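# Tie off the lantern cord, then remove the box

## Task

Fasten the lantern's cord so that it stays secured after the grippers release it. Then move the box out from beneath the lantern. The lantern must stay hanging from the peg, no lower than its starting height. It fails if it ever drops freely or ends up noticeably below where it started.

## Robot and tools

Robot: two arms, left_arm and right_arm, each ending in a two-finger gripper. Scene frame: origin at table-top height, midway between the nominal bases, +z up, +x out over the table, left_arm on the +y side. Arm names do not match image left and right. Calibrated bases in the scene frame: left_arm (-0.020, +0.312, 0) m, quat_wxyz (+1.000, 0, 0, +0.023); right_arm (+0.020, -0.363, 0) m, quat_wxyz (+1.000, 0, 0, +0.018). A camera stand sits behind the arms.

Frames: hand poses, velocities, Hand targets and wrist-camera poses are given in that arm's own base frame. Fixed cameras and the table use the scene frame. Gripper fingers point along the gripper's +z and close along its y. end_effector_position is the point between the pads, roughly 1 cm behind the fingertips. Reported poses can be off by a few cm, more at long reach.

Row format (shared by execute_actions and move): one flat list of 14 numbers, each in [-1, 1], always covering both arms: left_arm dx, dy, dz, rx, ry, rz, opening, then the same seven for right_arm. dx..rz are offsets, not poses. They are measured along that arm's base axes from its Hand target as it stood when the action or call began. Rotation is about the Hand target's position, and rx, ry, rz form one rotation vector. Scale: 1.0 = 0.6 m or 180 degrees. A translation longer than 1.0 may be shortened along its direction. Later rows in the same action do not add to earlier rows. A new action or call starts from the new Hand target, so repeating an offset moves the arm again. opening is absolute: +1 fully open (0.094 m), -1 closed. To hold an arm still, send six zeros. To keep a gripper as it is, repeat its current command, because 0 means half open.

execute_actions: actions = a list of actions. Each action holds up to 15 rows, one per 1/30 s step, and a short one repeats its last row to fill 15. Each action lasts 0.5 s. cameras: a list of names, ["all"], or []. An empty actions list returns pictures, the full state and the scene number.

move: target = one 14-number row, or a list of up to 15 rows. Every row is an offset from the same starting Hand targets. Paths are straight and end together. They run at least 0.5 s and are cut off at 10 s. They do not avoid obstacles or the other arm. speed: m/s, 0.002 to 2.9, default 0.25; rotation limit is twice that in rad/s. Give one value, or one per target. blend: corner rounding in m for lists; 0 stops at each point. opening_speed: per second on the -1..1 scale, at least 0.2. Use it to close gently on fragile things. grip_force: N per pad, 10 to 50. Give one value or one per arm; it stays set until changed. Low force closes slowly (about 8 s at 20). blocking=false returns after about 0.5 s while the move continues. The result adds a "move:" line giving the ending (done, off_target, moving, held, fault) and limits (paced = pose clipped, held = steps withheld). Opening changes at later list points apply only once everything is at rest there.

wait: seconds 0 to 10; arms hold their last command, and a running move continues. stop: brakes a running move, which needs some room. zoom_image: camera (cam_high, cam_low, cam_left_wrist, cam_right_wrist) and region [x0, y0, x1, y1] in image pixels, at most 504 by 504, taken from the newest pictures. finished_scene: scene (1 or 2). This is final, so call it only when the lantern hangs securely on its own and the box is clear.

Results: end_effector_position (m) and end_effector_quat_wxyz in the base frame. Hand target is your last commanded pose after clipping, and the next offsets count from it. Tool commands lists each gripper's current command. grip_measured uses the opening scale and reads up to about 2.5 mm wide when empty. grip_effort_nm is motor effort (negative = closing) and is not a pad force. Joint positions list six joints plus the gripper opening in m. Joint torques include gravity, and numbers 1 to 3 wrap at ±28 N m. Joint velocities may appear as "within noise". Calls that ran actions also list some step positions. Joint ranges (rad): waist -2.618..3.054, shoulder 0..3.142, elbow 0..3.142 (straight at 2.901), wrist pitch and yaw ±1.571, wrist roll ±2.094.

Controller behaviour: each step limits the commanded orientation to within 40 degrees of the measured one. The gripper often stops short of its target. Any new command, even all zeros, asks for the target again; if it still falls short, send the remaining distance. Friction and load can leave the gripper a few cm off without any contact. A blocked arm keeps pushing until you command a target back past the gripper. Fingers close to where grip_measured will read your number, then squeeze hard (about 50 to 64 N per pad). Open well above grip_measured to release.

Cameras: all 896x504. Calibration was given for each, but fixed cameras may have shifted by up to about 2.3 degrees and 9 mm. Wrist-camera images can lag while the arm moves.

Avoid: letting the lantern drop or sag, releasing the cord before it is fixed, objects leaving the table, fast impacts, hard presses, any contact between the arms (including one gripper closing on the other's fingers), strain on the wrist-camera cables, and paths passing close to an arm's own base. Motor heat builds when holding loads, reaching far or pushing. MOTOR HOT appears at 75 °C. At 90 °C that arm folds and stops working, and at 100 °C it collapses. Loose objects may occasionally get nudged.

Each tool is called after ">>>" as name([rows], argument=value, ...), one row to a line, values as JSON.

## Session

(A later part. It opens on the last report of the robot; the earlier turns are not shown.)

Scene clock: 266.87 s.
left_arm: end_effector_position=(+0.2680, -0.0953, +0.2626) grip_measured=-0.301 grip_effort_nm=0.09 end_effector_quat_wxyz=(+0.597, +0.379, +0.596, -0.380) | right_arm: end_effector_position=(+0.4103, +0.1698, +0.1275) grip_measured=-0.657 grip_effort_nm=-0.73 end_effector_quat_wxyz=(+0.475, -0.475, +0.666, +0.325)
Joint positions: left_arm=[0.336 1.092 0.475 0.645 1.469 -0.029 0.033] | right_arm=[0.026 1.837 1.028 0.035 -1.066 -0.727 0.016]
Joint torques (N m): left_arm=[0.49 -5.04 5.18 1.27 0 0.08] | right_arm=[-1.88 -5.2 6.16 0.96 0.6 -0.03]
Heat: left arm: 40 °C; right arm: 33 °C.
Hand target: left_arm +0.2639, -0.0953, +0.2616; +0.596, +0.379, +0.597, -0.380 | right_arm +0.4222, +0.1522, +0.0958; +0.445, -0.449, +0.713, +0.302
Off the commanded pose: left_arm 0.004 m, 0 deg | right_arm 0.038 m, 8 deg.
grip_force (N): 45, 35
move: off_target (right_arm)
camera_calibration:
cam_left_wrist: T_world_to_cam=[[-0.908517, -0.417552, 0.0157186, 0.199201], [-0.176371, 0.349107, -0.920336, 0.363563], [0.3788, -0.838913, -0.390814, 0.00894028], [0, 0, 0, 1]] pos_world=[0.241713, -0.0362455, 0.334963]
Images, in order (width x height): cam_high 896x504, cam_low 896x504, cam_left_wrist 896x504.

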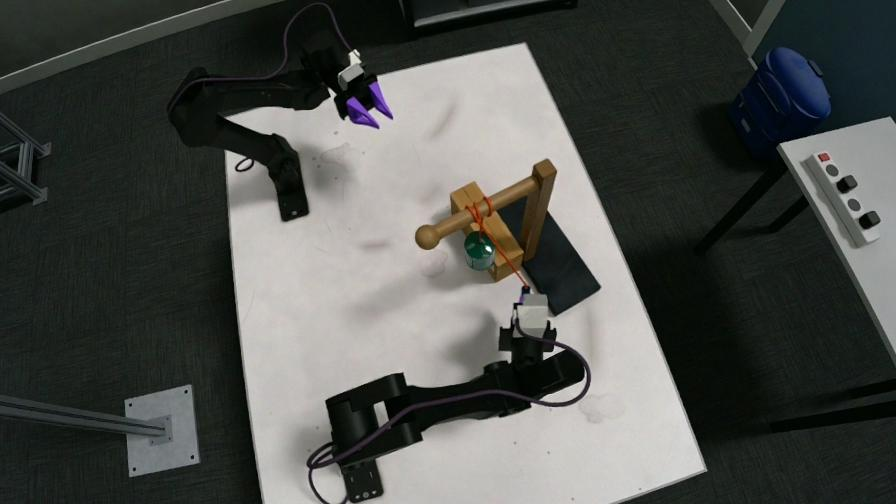

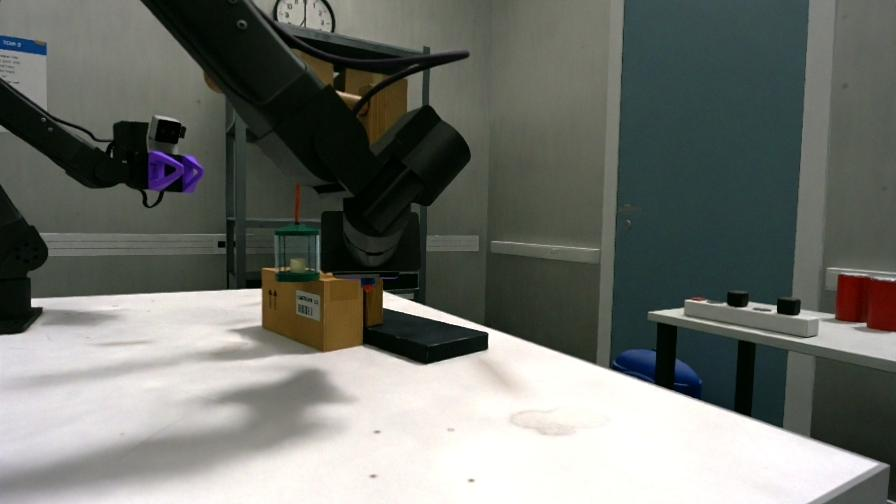

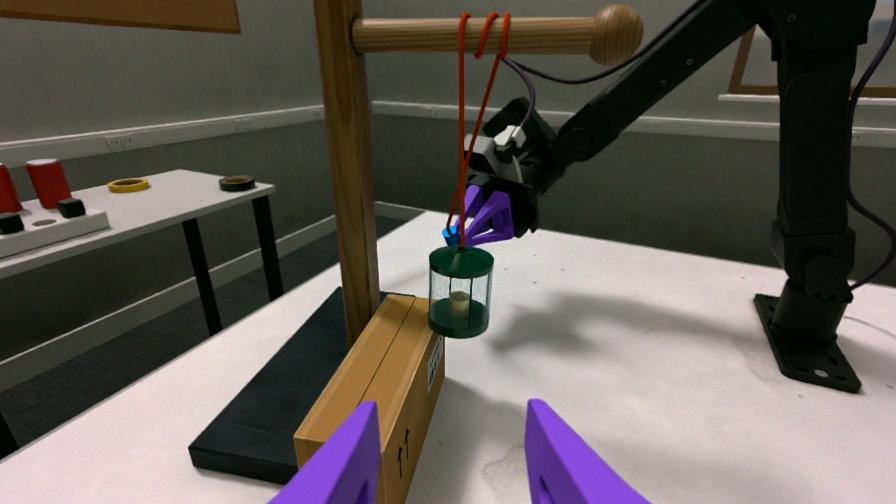

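>>> zoom_image(camera="cam_left_wrist", region=[330, 0, 630, 370])

>>> zoom_image(camera="cam_high", region=[390, 140, 590, 320])

>>> zoom_image(camera="cam_low", region=[200, 150, 420, 360])

Scaled by 1.362 from the camera's 896x504 image, which has a finer 1280x720 frame.

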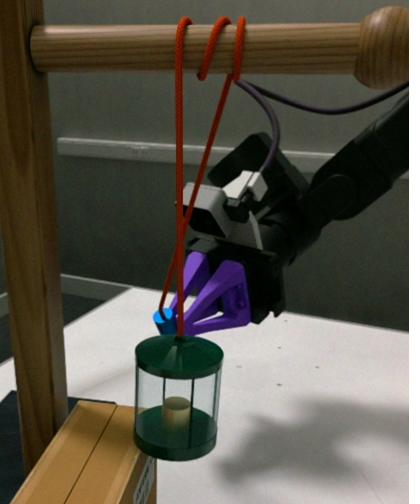

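Scaled by 2.520 from the camera's 896x504 image, which has a finer 1280x720 frame.

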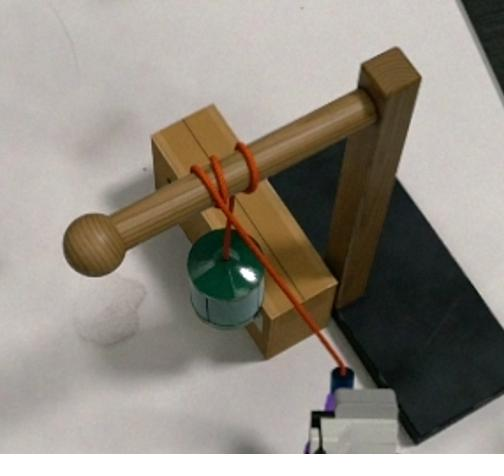

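Scaled by 2.291 from the camera's 896x504 image, which has a finer 1280x720 frame.

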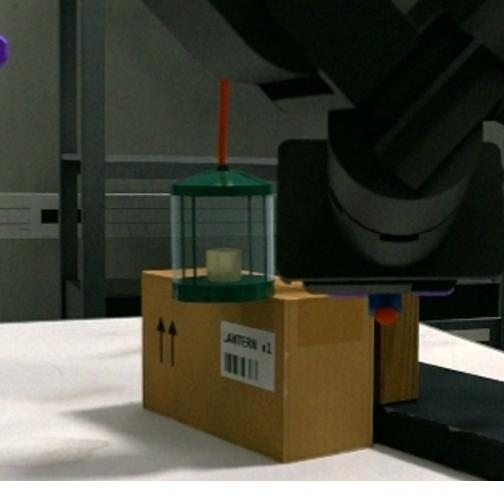

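>>> move(target=[0.135,-0.29,-0.03,0,0,0,0,0,0,0,0,0,0,-0.9], speed=0.2, cameras=["cam_left_wrist"])

Scene clock: 273.83 s.
left_arm: end_effector_position=(+0.3394, -0.2661, +0.2410) grip_measured=-0.001 grip_effort_nm=0.09 end_effector_quat_wxyz=(+0.592, +0.378, +0.599, -0.384) | right_arm: end_effector_position=(+0.4103, +0.1698, +0.1275) grip_measured=-0.657 grip_effort_nm=-0.73 end_effector_quat_wxyz=(+0.475, -0.476, +0.665, +0.325)
Joint positions: left_arm=[-0.374 1.505 0.678 0.82 0.765 -0.008 0.047] | right_arm=[0.026 1.837 1.028 0.035 -1.066 -0.728 0.016]
Joint torques (N m): left_arm=[-0.44 -5.74 7.56 2.03 -0.1 0.06] | right_arm=[-1.89 -5.22 6.16 0.97 0.61 -0.03]
Heat: left arm: 40 °C; right arm: 33 °C.
Hand target: left_arm +0.3450, -0.2693, +0.2435; +0.596, +0.379, +0.597, -0.380 | right_arm +0.4222, +0.1522, +0.0958; +0.445, -0.449, +0.713, +0.302
Off the commanded pose: left_arm 0.007 m, 1 deg | right_arm 0.038 m, 8 deg.
grip_force (N): 45, 35
move: off_target (right_arm)
camera_calibration:
cam_left_wrist: T_world_to_cam=[[-0.91058, -0.412436, 0.027205, 0.192364], [-0.186918, 0.352188, -0.917074, 0.419525], [0.368653, -0.840155, -0.397787, -0.165005], [0, 0, 0, 1]] pos_world=[0.314409, -0.207044, 0.313865]
Images, in order (width x height): cam_left_wrist 896x504.

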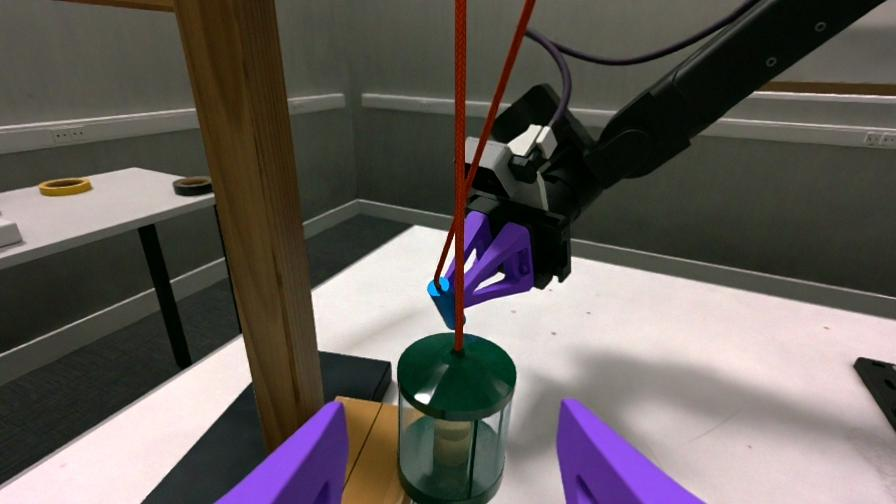

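>>> move([
  [0.08,-0.172,0.0,0,0,0,0,0,0,0,0,0,0,-0.9],
], speed=0.08, cameras=["cam_left_wrist","cam_high"])

Scene clock: 276.47 s.
left_arm: end_effector_position=(+0.3873, -0.3677, +0.2499) grip_measured=-0.001 grip_effort_nm=0.09 end_effector_quat_wxyz=(+0.601, +0.379, +0.590, -0.384) | right_arm: end_effector_position=(+0.4103, +0.1698, +0.1275) grip_measured=-0.657 grip_effort_nm=-0.72 end_effector_quat_wxyz=(+0.475, -0.476, +0.665, +0.325)
Joint positions: left_arm=[-0.581 1.821 1.045 0.795 0.558 -0.008 0.047] | right_arm=[0.026 1.837 1.028 0.035 -1.066 -0.728 0.016]
Joint torques (N m): left_arm=[-0.36 -8.92 7.91 1.85 -0.17 0.05] | right_arm=[-1.87 -5.22 6.15 0.97 0.6 -0.04]
Heat: left arm: 40 °C; right arm: 33 °C.
Hand target: left_arm +0.3929, -0.3725, +0.2436; +0.596, +0.379, +0.597, -0.380 | right_arm +0.4222, +0.1522, +0.0958; +0.445, -0.449, +0.713, +0.302
Off the commanded pose: left_arm 0.010 m, 1 deg | right_arm 0.038 m, 8 deg.
grip_force (N): 45, 35
move: off_target (right_arm)
camera_calibration:
cam_left_wrist: T_world_to_cam=[[-0.911445, -0.411241, 0.0122259, 0.198329], [-0.166024, 0.34045, -0.925489, 0.462041], [0.376437, -0.845562, -0.378577, -0.274266], [0, 0, 0, 1]] pos_world=[0.36072, -0.30765, 0.321359]
Images, in order (width x height): cam_high 896x504, cam_left_wrist 896x504.

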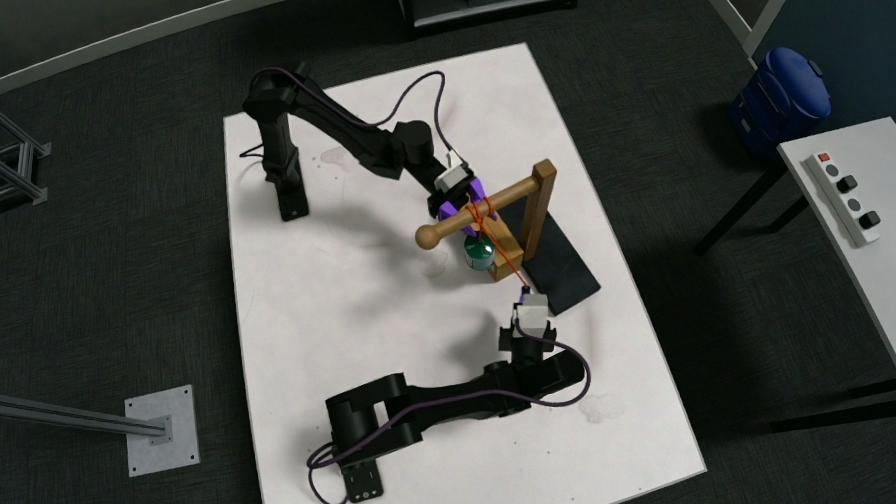

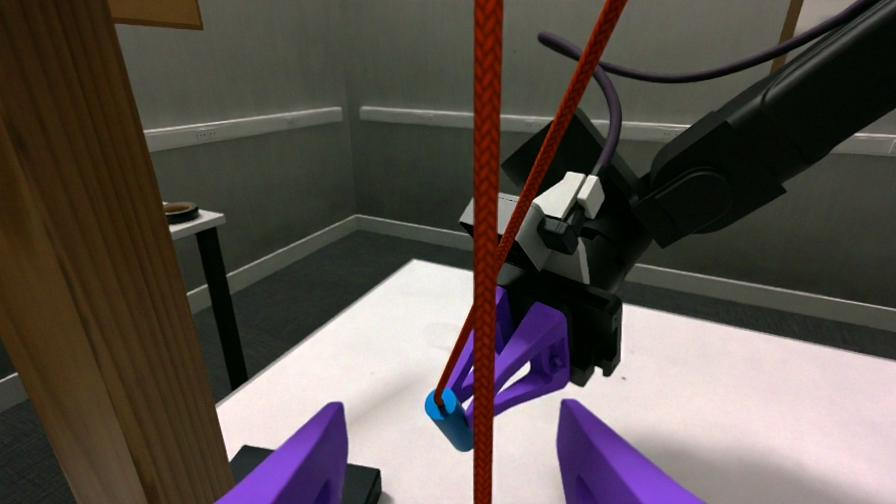

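>>> move([
  [-0.014,-0.003,0.0,0,0,0,0,0,0,0,0,0,0,-0.9],
  [-0.014,-0.003,0.0,0,0,0,-1,0,0,0,0,0,0,-0.9],
  [-0.012,-0.003,0.06,0,0,0,-1,0,0,0,0,0,0,-0.9],
], speed=0.03, opening_speed=0.7, cameras=["cam_left_wrist","cam_low"])

Scene clock: 281.93 s.
left_arm: end_effector_position=(+0.3875, -0.3738, +0.2499) grip_measured=-0.950 grip_effort_nm=-0.92 end_effector_quat_wxyz=(+0.574, +0.379, +0.617, -0.382) | right_arm: end_effector_position=(+0.4103, +0.1698, +0.1275) grip_measured=-0.657 grip_effort_nm=-0.73 end_effector_quat_wxyz=(+0.475, -0.476, +0.665, +0.325)
Joint positions: left_arm=[-0.596 1.802 1.097 0.649 0.541 -0.008 0.002] | right_arm=[0.026 1.837 1.028 0.035 -1.066 -0.728 0.016]
Joint torques (N m): left_arm=[-0.36 -14.97 8.32 2.08 -0.11 0.04] | right_arm=[-1.88 -5.19 6.15 0.96 0.6 -0.03]
Heat: left arm: 41 °C; right arm: 33 °C.
Hand target: left_arm +0.3858, -0.3742, +0.2793; +0.596, +0.379, +0.597, -0.380 | right_arm +0.4222, +0.1522, +0.0958; +0.445, -0.449, +0.713, +0.302
Off the commanded pose: left_arm 0.030 m, 3 deg | right_arm 0.038 m, 8 deg.
grip_force (N): 45, 35
move: off_target (left_arm, right_arm)
camera_calibration:
cam_left_wrist: T_world_to_cam=[[-0.908388, -0.414958, 0.0513891, 0.183593], [-0.223508, 0.378023, -0.898412, 0.493778], [0.353376, -0.827592, -0.436137, -0.249466], [0, 0, 0, 1]] pos_world=[0.365292, -0.316932, 0.325379]
Images, in order (width x height): cam_low 896x504, cam_left_wrist 896x504.

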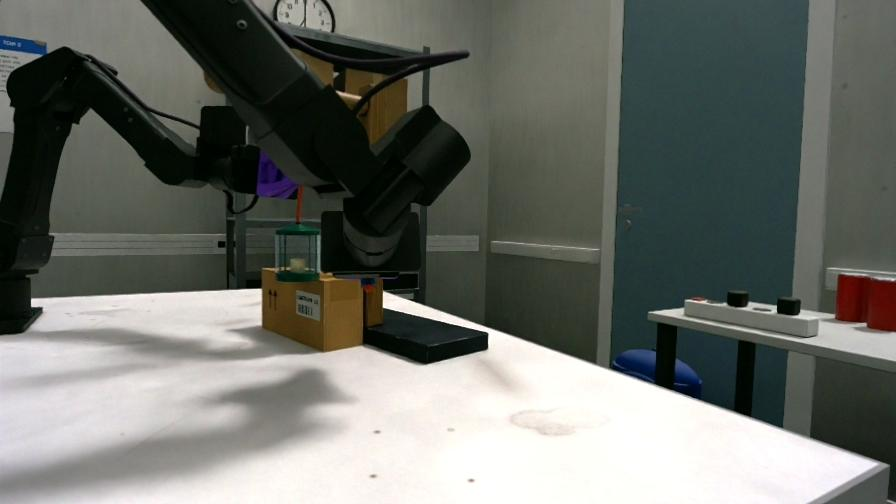

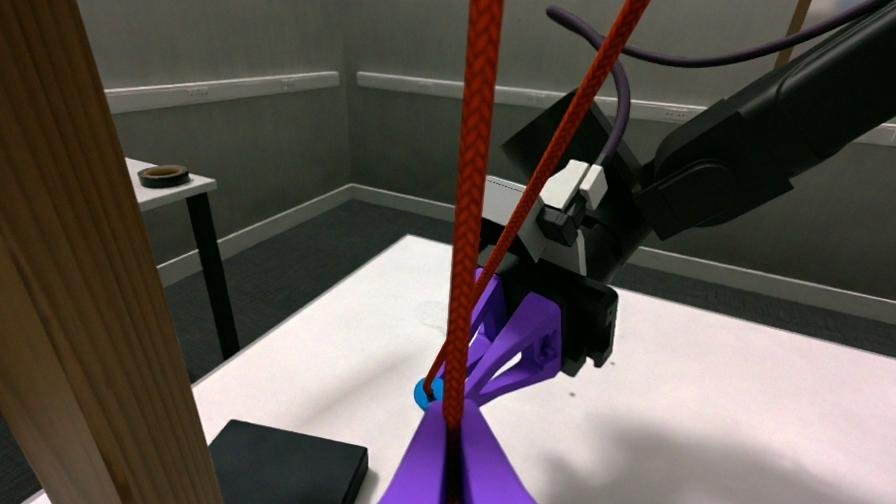

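Gripped. Lift slowly more (stiction).

>>> move(target=[0,0,0.03,0,0,0,-1,0,0,0,0,0,0,-0.9], speed=0.03, cameras=["cam_left_wrist"])

>>> move(target=[0,0,0.015,0,0,0,-1,0,0,0,0,0,0,-0.9], speed=0.03, cameras=["cam_left_wrist","cam_low"])

Scene clock: 283.70 s.
left_arm: end_effector_position=(+0.3875, -0.3736, +0.2516) grip_measured=-0.950 grip_effort_nm=-0.92 end_effector_quat_wxyz=(+0.557, +0.378, +0.634, -0.381) | right_arm: end_effector_position=(+0.4103, +0.1698, +0.1275) grip_measured=-0.657 grip_effort_nm=-0.72 end_effector_quat_wxyz=(+0.475, -0.476, +0.665, +0.325)
Joint positions: left_arm=[-0.596 1.783 1.129 0.55 0.54 -0.008 0.002] | right_arm=[0.026 1.837 1.028 0.035 -1.066 -0.728 0.016]
Joint torques (N m): left_arm=[-0.38 -16.01 9.14 2.4 -0.1 0.05] | right_arm=[-1.85 -5.18 6.17 0.96 0.61 -0.03]
Heat: left arm: 41 °C; right arm: 33 °C.
Hand target: left_arm +0.3858, -0.3742, +0.2976; +0.596, +0.379, +0.597, -0.380 | right_arm +0.4222, +0.1522, +0.0958; +0.445, -0.449, +0.713, +0.302
Off the commanded pose: left_arm 0.046 m, 6 deg | right_arm 0.038 m, 8 deg.
grip_force (N): 45, 35
move: off_target (left_arm, right_arm)
camera_calibration:
cam_left_wrist: T_world_to_cam=[[-0.905197, -0.418045, 0.0765294, 0.174962], [-0.259927, 0.402105, -0.877923, 0.513133], [0.336239, -0.814585, -0.472646, -0.227882], [0, 0, 0, 1]] pos_world=[0.368375, -0.318821, 0.329394]
Images, in order (width x height): cam_left_wrist 896x504.

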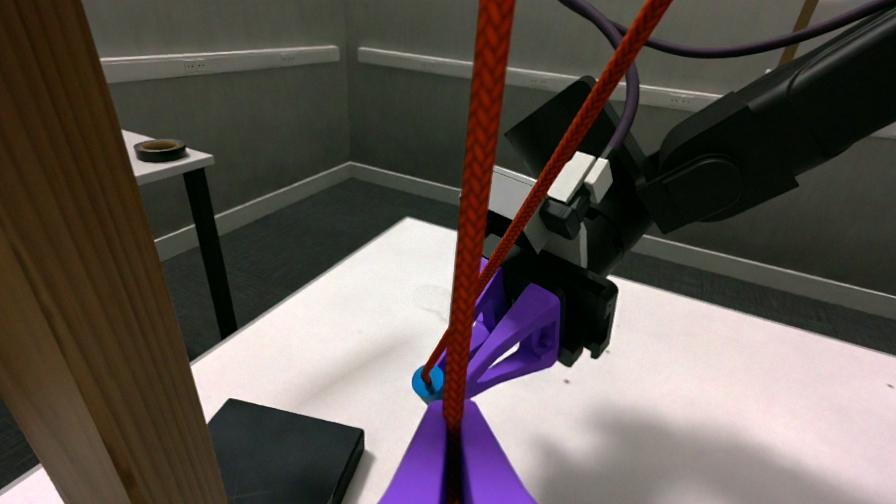

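Scene clock: 284.57 s.
left_arm: end_effector_position=(+0.3876, -0.3734, +0.2530) grip_measured=-0.950 grip_effort_nm=-0.92 end_effector_quat_wxyz=(+0.549, +0.378, +0.641, -0.380) | right_arm: end_effector_position=(+0.4107, +0.1688, +0.1255) grip_measured=-0.657 grip_effort_nm=-0.73 end_effector_quat_wxyz=(+0.474, -0.474, +0.667, +0.325)
Joint positions: left_arm=[-0.596 1.775 1.146 0.503 0.538 -0.008 0.002] | right_arm=[0.024 1.842 1.028 0.035 -1.065 -0.728 0.016]
Joint torques (N m): left_arm=[-0.43 -16.54 9.55 2.53 -0.07 0.05] | right_arm=[-1.69 -5.52 6.19 0.96 0.59 -0.03]
Heat: left arm: 42 °C; right arm: 33 °C.
Hand target: left_arm +0.3858, -0.3741, +0.3065; +0.596, +0.379, +0.597, -0.380 | right_arm +0.4221, +0.1523, +0.0959; +0.445, -0.449, +0.713, +0.302
Off the commanded pose: left_arm 0.054 m, 7 deg | right_arm 0.036 m, 7 deg.
grip_force (N): 45, 35
move: off_target (left_arm, right_arm)
camera_calibration:
cam_left_wrist: T_world_to_cam=[[-0.903062, -0.420494, 0.087539, 0.17048], [-0.276211, 0.412477, -0.868084, 0.521999], [0.328917, -0.808113, -0.488638, -0.217778], [0, 0, 0, 1]] pos_world=[0.369767, -0.319616, 0.331801]
Images, in order (width x height): cam_low 896x504, cam_left_wrist 896x504.

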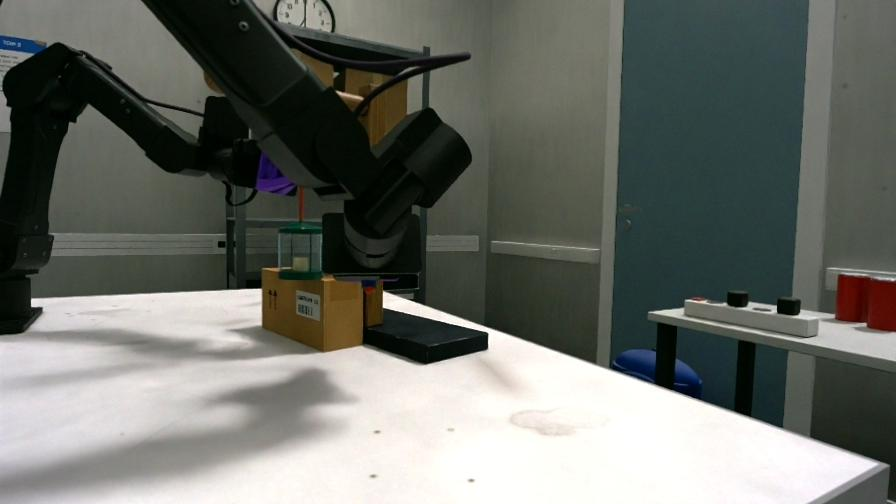

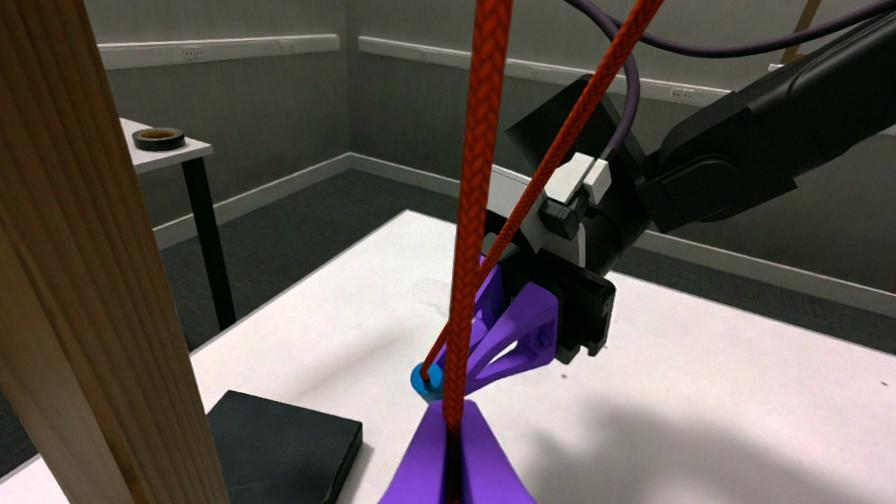

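>>> move(target=[0,0,0.02,0,0,0,-1,0,0,0,0,0,0,-0.9], speed=0.03)

>>> move(target=[0,0,0.01,0,0,0,-1,0,0,0,0,0,0,-0.9], speed=0.03, cameras=["cam_left_wrist","cam_low","cam_high"])

Scene clock: 286.47 s.
left_arm: end_effector_position=(+0.3880, -0.3735, +0.2628) grip_measured=-0.950 grip_effort_nm=-0.92 end_effector_quat_wxyz=(+0.547, +0.378, +0.644, -0.379) | right_arm: end_effector_position=(+0.4146, +0.1643, +0.1166) grip_measured=-0.657 grip_effort_nm=-0.73 end_effector_quat_wxyz=(+0.468, -0.468, +0.680, +0.316)
Joint positions: left_arm=[-0.596 1.761 1.177 0.45 0.537 -0.008 0.002] | right_arm=[0.019 1.856 1.028 0.034 -1.037 -0.728 0.016]
Joint torques (N m): left_arm=[-0.4 -16.4 9.76 2.59 -0.06 0.04] | right_arm=[-1.2 -6.22 6.52 1 0.29 0]
Heat: left arm: 42 °C; right arm: 33 °C.
Hand target: left_arm +0.3858, -0.3742, +0.3185; +0.596, +0.379, +0.597, -0.380 | right_arm +0.4221, +0.1523, +0.0958; +0.445, -0.449, +0.713, +0.302
Off the commanded pose: left_arm 0.056 m, 8 deg | right_arm 0.025 m, 5 deg.
grip_force (N): 45, 35
move: off_target (left_arm, right_arm)

Scene clock: 287.33 s.
left_arm: end_effector_position=(+0.3879, -0.3734, +0.2685) grip_measured=-0.950 grip_effort_nm=-0.92 end_effector_quat_wxyz=(+0.546, +0.378, +0.645, -0.379) | right_arm: end_effector_position=(+0.4157, +0.1628, +0.1120) grip_measured=-0.657 grip_effort_nm=-0.73 end_effector_quat_wxyz=(+0.463, -0.465, +0.687, +0.312)
Joint positions: left_arm=[-0.596 1.753 1.194 0.424 0.537 -0.008 0.002] | right_arm=[0.019 1.861 1.028 0.028 -1.02 -0.728 0.016]
Joint torques (N m): left_arm=[-0.4 -16.28 9.92 2.62 -0.07 0.06] | right_arm=[-1.17 -6.5 6.67 1.05 0.09 0.02]
Heat: left arm: 43 °C; right arm: 33 °C.
Hand target: left_arm +0.3858, -0.3742, +0.3246; +0.596, +0.379, +0.597, -0.380 | right_arm +0.4221, +0.1523, +0.0959; +0.445, -0.449, +0.713, +0.302
Off the commanded pose: left_arm 0.056 m, 8 deg | right_arm 0.020 m, 4 deg.
grip_force (N): 45, 35
move: off_target (left_arm, right_arm)
camera_calibration:
cam_left_wrist: T_world_to_cam=[[-0.902014, -0.421722, 0.0923102, 0.167248], [-0.283344, 0.417005, -0.86361, 0.538796], [0.32571, -0.805144, -0.495637, -0.206131], [0, 0, 0, 1]] pos_world=[0.370663, -0.320114, 0.347705]
Images, in order (width x height): cam_high 896x504, cam_low 896x504, cam_left_wrist 896x504.

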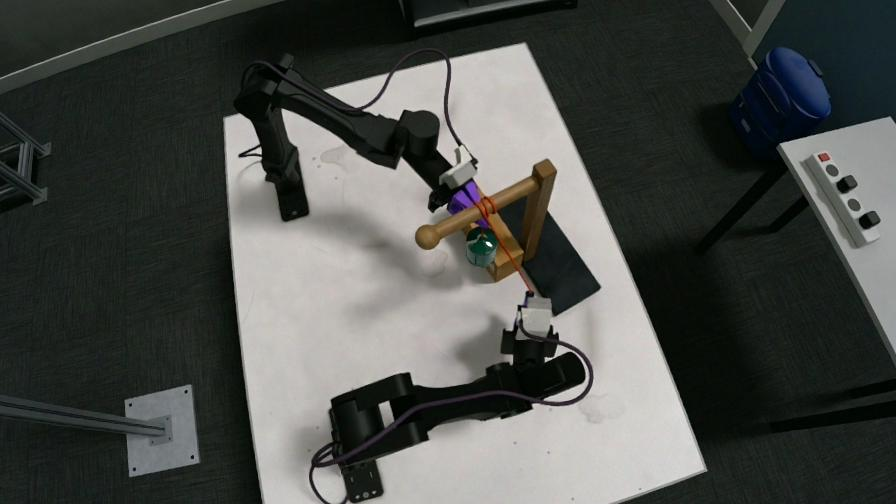

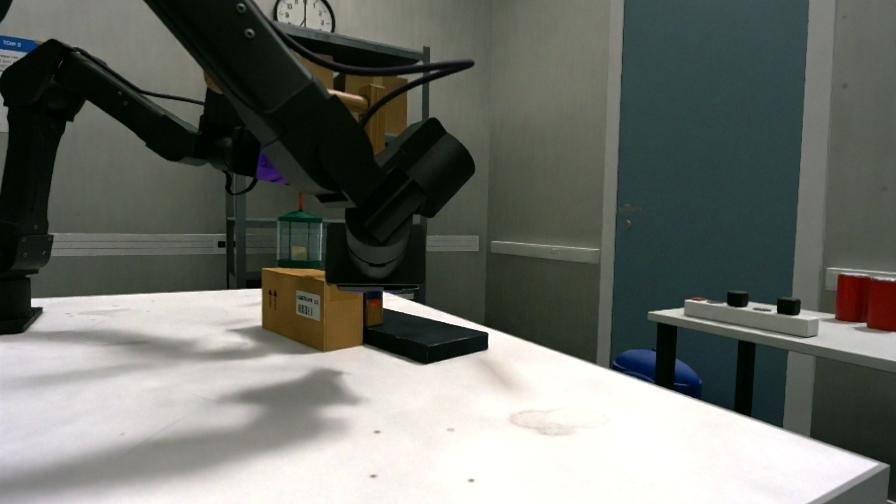

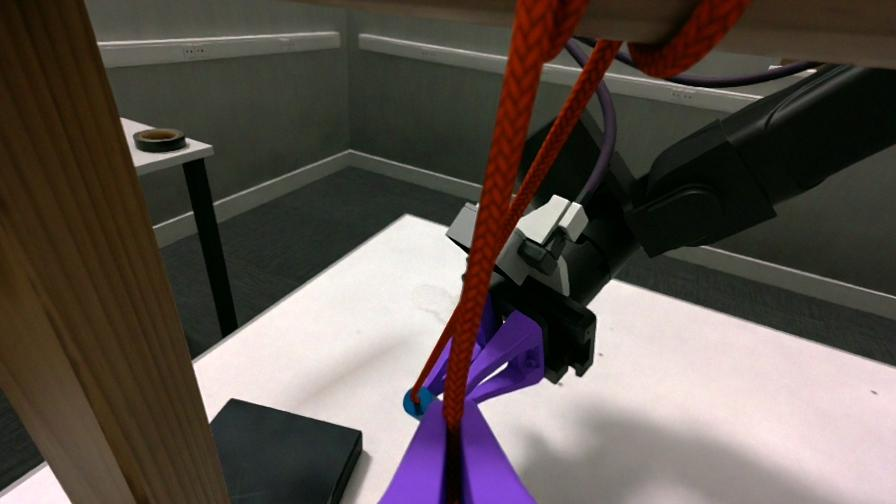

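>>> move(target=[0,0,0.025,0,0,0,-1,0.02,-0.03,-0.04,0,0,0,-0.9], speed=0.03, cameras=["cam_left_wrist","cam_low","cam_high"])

Scene clock: 289.47 s.
left_arm: end_effector_position=(+0.3894, -0.3744, +0.2830) grip_measured=-0.950 grip_effort_nm=-0.92 end_effector_quat_wxyz=(+0.546, +0.378, +0.644, -0.379) | right_arm: end_effector_position=(+0.4250, +0.1499, +0.0972) grip_measured=-0.657 grip_effort_nm=-0.73 end_effector_quat_wxyz=(+0.468, -0.469, +0.677, +0.320)
Joint positions: left_arm=[-0.596 1.744 1.242 0.368 0.537 -0.008 0.002] | right_arm=[-0.023 1.943 1.065 0.028 -1.077 -0.793 0.016]
Joint torques (N m): left_arm=[-0.38 -16.36 10 2.58 -0.05 0.06] | right_arm=[-1.69 -6.13 6.41 0.98 0.36 -0.05]
Heat: left arm: 43 °C; right arm: 33 °C.
Hand target: left_arm +0.3858, -0.3742, +0.3395; +0.596, +0.379, +0.597, -0.380 | right_arm +0.4342, +0.1344, +0.0718; +0.445, -0.449, +0.713, +0.302
Off the commanded pose: left_arm 0.057 m, 8 deg | right_arm 0.031 m, 6 deg.
grip_force (N): 45, 35
move: off_target (left_arm, right_arm)
camera_calibration:
cam_left_wrist: T_world_to_cam=[[-0.902155, -0.421547, 0.0917288, 0.16707], [-0.282446, 0.416417, -0.864188, 0.551818], [0.326098, -0.80554, -0.494737, -0.200804], [0, 0, 0, 1]] pos_world=[0.372064, -0.321114, 0.362204]
Images, in order (width x height): cam_high 896x504, cam_low 896x504, cam_left_wrist 896x504.

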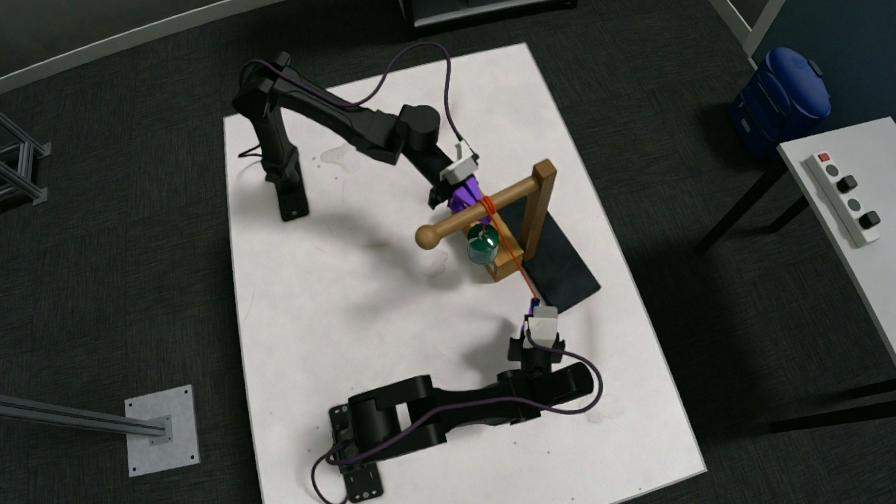

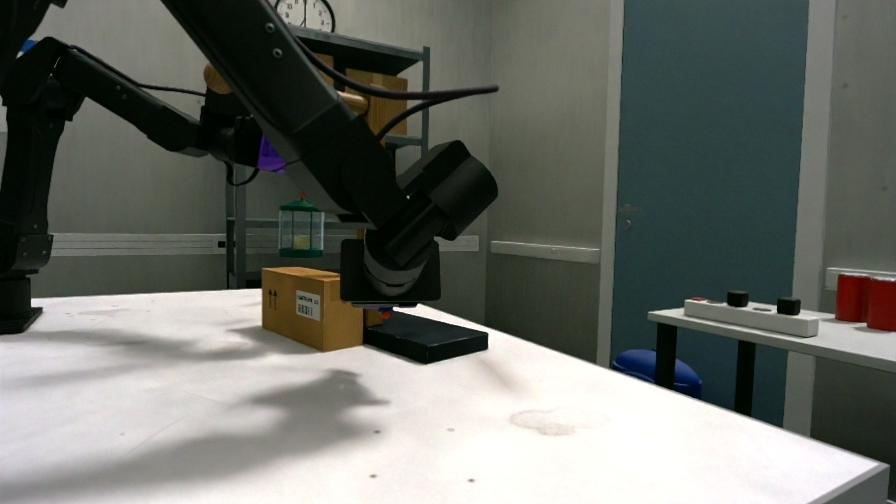

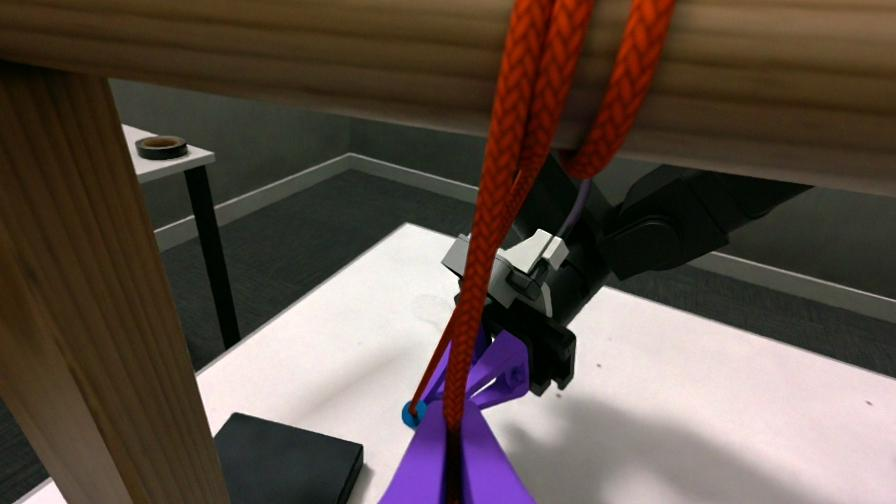

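>>> move([
  [0,0,-0.033,0,0,0,-1,-0.39,0.06,0.214,0,0,0,-0.9],
  [0,0,-0.033,0,0,0,-1,-0.474,0.351,0.222,-0.072,0.042,0,-0.9],
], speed=0.15, blend=[0.03,0], cameras=["cam_left_wrist","cam_low","cam_high"])

Scene clock: 296.93 s.
left_arm: end_effector_position=(+0.3895, -0.3745, +0.2950) grip_measured=-0.950 grip_effort_nm=-0.92 end_effector_quat_wxyz=(+0.563, +0.378, +0.629, -0.380) | right_arm: end_effector_position=(+0.1492, +0.3396, +0.1949) grip_measured=-0.657 grip_effort_nm=-0.73 end_effector_quat_wxyz=(+0.337, -0.479, +0.773, +0.244)
Joint positions: left_arm=[-0.596 1.739 1.242 0.408 0.537 -0.008 0.002] | right_arm=[1.139 1.22 0.95 -0.444 -0.032 0.045 0.016]
Joint torques (N m): left_arm=[-0.4 -13.35 6.16 2.87 -0.08 0.06] | right_arm=[0.57 -3.38 9.1 1.59 0.07 0.08]
Heat: left arm: 46 °C; right arm: 33 °C.
Hand target: left_arm +0.3858, -0.3742, +0.3198; +0.596, +0.379, +0.597, -0.380 | right_arm +0.1499, +0.3449, +0.2050; +0.344, -0.476, +0.770, +0.249
Off the commanded pose: left_arm 0.025 m, 5 deg | right_arm 0.011 m, 1 deg.
grip_force (N): 45, 35
move: off_target (left_arm, right_arm)
camera_calibration:
cam_left_wrist: T_world_to_cam=[[-0.905173, -0.419544, 0.0681461, 0.174879], [-0.249113, 0.393745, -0.884821, 0.546789], [0.344389, -0.817892, -0.460921, -0.216531], [0, 0, 0, 1]] pos_world=[0.369079, -0.319024, 0.372089]
Images, in order (width x height): cam_high 896x504, cam_low 896x504, cam_left_wrist 896x504.

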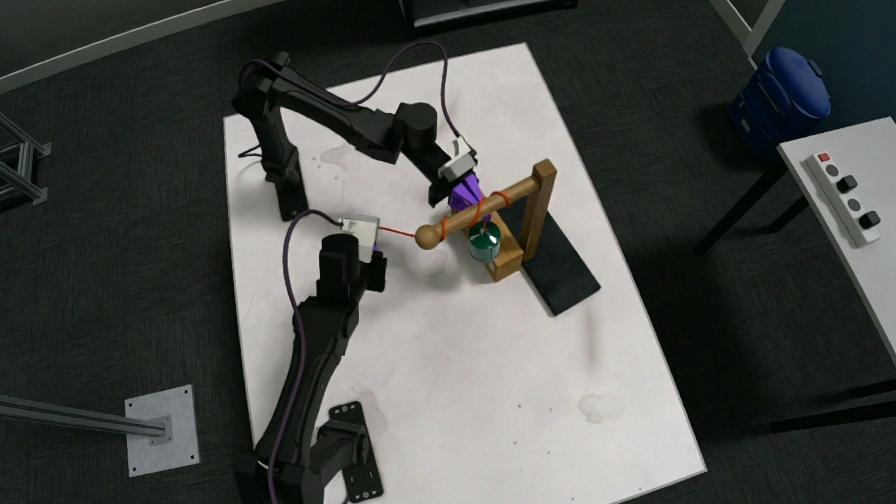

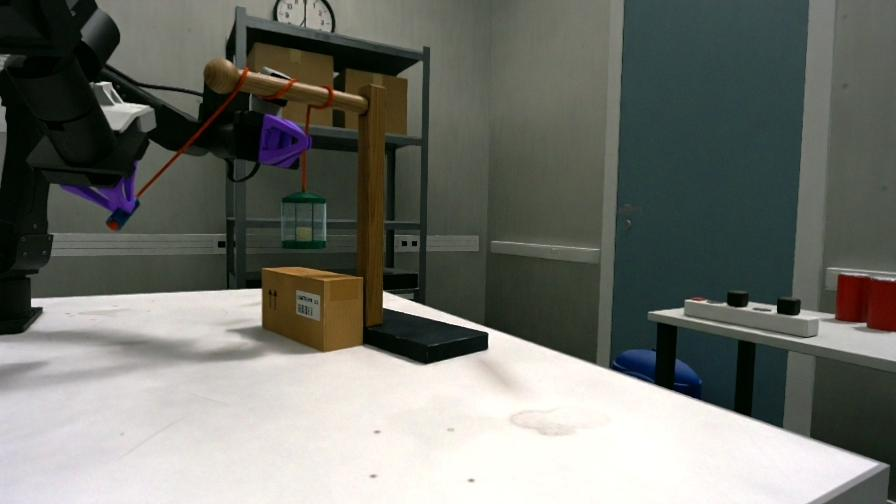

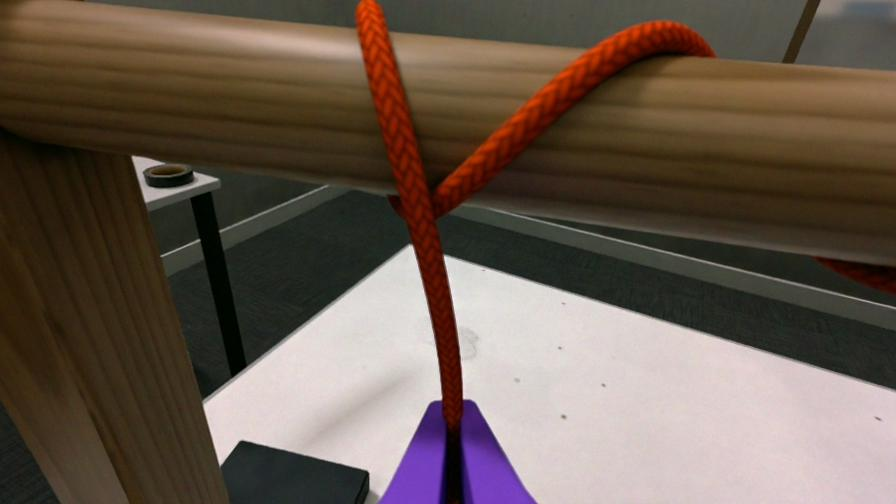

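>>> move([
  [0,0,0,0,0,0,-1,0.033,0.067,0.392,0,0,0,-0.9],
  [0,0,0,0,0,0,-1,0.234,0.075,0.408,0.072,-0.042,0,-0.9],
  [0,0,0,0,0,0,-1,0.25,-0.225,0.408,0.072,-0.042,0,-0.9],
], speed=0.15, blend=[0.03,0.03,0], cameras=["cam_left_wrist","cam_low","cam_high"])

Scene clock: 302.47 s.
left_arm: end_effector_position=(+0.3895, -0.3745, +0.2951) grip_measured=-0.950 grip_effort_nm=-0.92 end_effector_quat_wxyz=(+0.563, +0.378, +0.629, -0.380) | right_arm: end_effector_position=(+0.3085, +0.2106, +0.4391) grip_measured=-0.657 grip_effort_nm=-0.73 end_effector_quat_wxyz=(+0.435, -0.442, +0.726, +0.299)
Joint positions: left_arm=[-0.596 1.739 1.242 0.408 0.537 -0.008 0.002] | right_arm=[0.251 1.566 2.121 -1.225 -0.777 -0.453 0.016]
Joint torques (N m): left_arm=[-0.38 -13.35 6.17 2.87 -0.07 0.04] | right_arm=[-0.23 -6.11 6.19 1.46 -0.51 -0.11]
Heat: left arm: 47 °C; right arm: 33 °C.
Hand target: left_arm +0.3858, -0.3742, +0.3198; +0.596, +0.379, +0.597, -0.380 | right_arm +0.2998, +0.2100, +0.4497; +0.445, -0.449, +0.713, +0.302
Off the commanded pose: left_arm 0.025 m, 5 deg | right_arm 0.014 m, 2 deg.
grip_force (N): 45, 35
move: off_target (left_arm, right_arm)
camera_calibration:
cam_left_wrist: T_world_to_cam=[[-0.905183, -0.419561, 0.0679177, 0.174962], [-0.248812, 0.393539, -0.884997, 0.546678], [0.344582, -0.817982, -0.460617, -0.216744], [0, 0, 0, 1]] pos_world=[0.369079, -0.319025, 0.372089]
Images, in order (width x height): cam_high 896x504, cam_low 896x504, cam_left_wrist 896x504.

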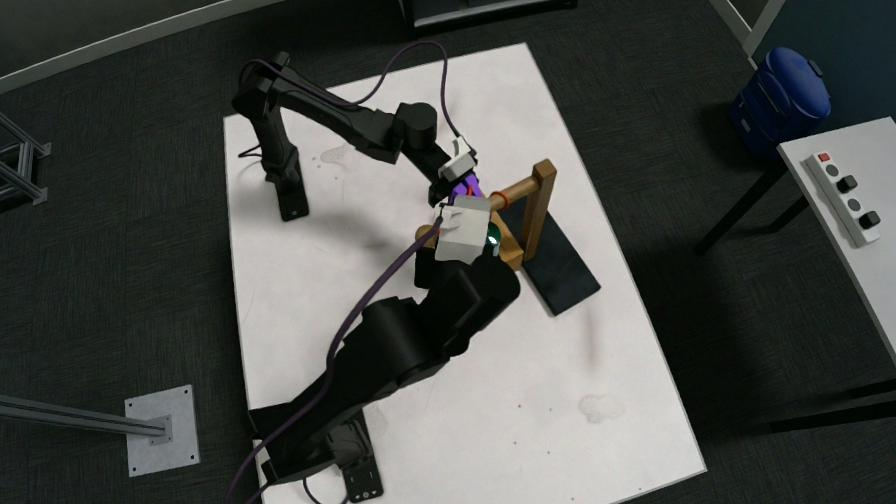

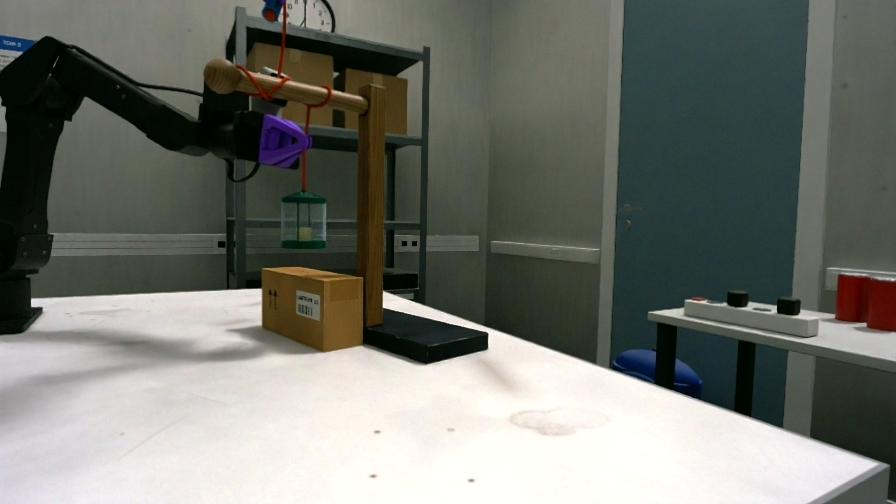

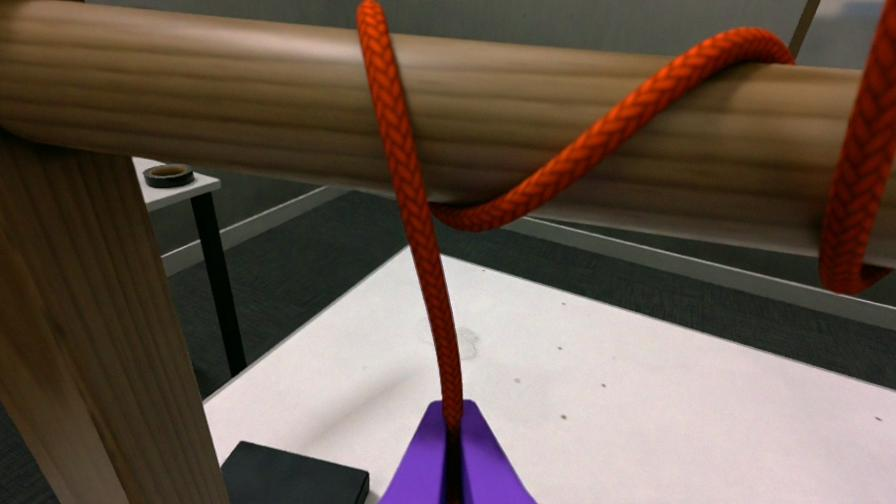

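>>> move([
  [0,0,0,0,0,0,-1,0.083,-0.067,-0.267,0,0,0,-0.9],
  [0,0,0,0,0,0,-1,0.183,-0.133,-0.416,0,0,0,-0.9],
], speed=0.12, blend=[0.03,0], cameras=["cam_left_wrist","cam_low","cam_high"])

Scene clock: 306.43 s.
left_arm: end_effector_position=(+0.3895, -0.3745, +0.2954) grip_measured=-0.950 grip_effort_nm=-0.92 end_effector_quat_wxyz=(+0.564, +0.378, +0.628, -0.381) | right_arm: end_effector_position=(+0.3936, +0.1519, +0.2313) grip_measured=-0.657 grip_effort_nm=-0.72 end_effector_quat_wxyz=(+0.466, -0.475, +0.669, +0.332)
Joint positions: left_arm=[-0.596 1.739 1.242 0.41 0.537 -0.008 0.002] | right_arm=[-0.027 1.66 1.286 -0.508 -1.107 -0.825 0.016]
Joint torques (N m): left_arm=[-0.39 -13.34 6.2 2.86 -0.08 0.04] | right_arm=[-2.66 -4.85 5.09 1.21 0.57 0.01]
Motor temperatures (°C): left_arm=[23 36 32 48 25 26 28] | right_arm=[27 32 33 31 25 25 23]
Heat: left arm: 48 °C; right arm: 33 °C.
Hand target: left_arm +0.3858, -0.3742, +0.3198; +0.596, +0.379, +0.597, -0.380 | right_arm +0.4097, +0.1302, +0.2001; +0.445, -0.449, +0.713, +0.302
Off the commanded pose: left_arm 0.025 m, 5 deg | right_arm 0.041 m, 7 deg.
grip_force (N): 45, 35
move: off_target (left_arm, right_arm)
camera_calibration:
cam_left_wrist: T_world_to_cam=[[-0.905269, -0.419503, 0.0671181, 0.1752], [-0.247692, 0.392812, -0.885634, 0.54651], [0.345161, -0.818362, -0.459508, -0.21732], [0, 0, 0, 1]] pos_world=[0.36898, -0.319025, 0.372389]
Images, in order (width x height): cam_high 896x504, cam_low 896x504, cam_left_wrist 896x504.

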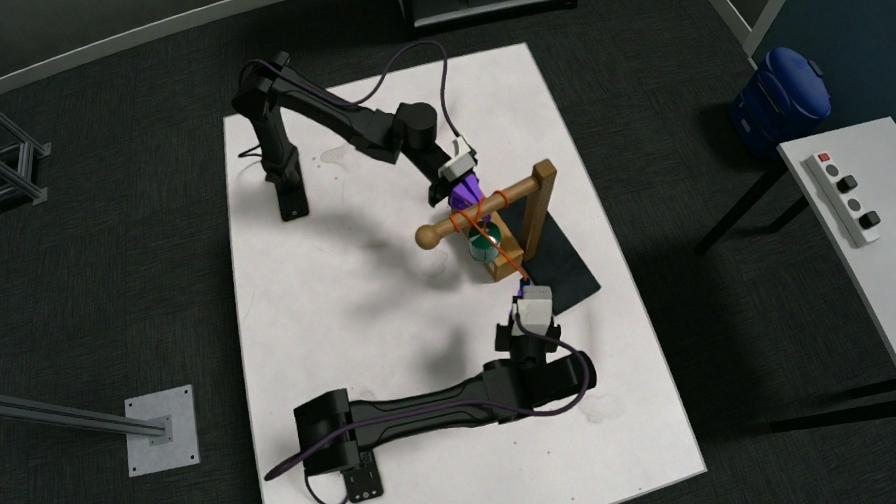

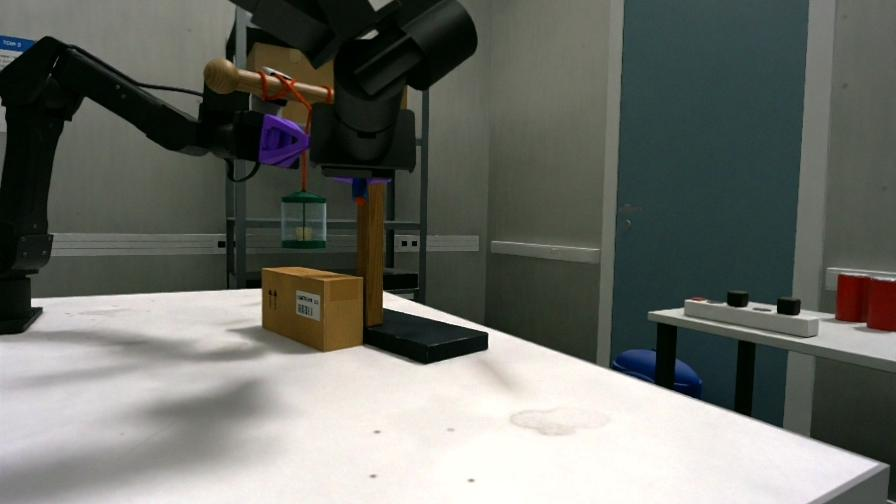

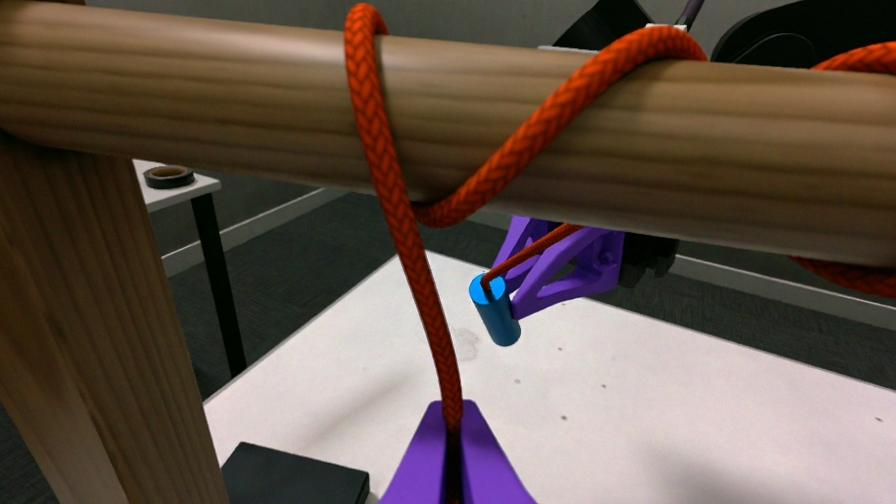

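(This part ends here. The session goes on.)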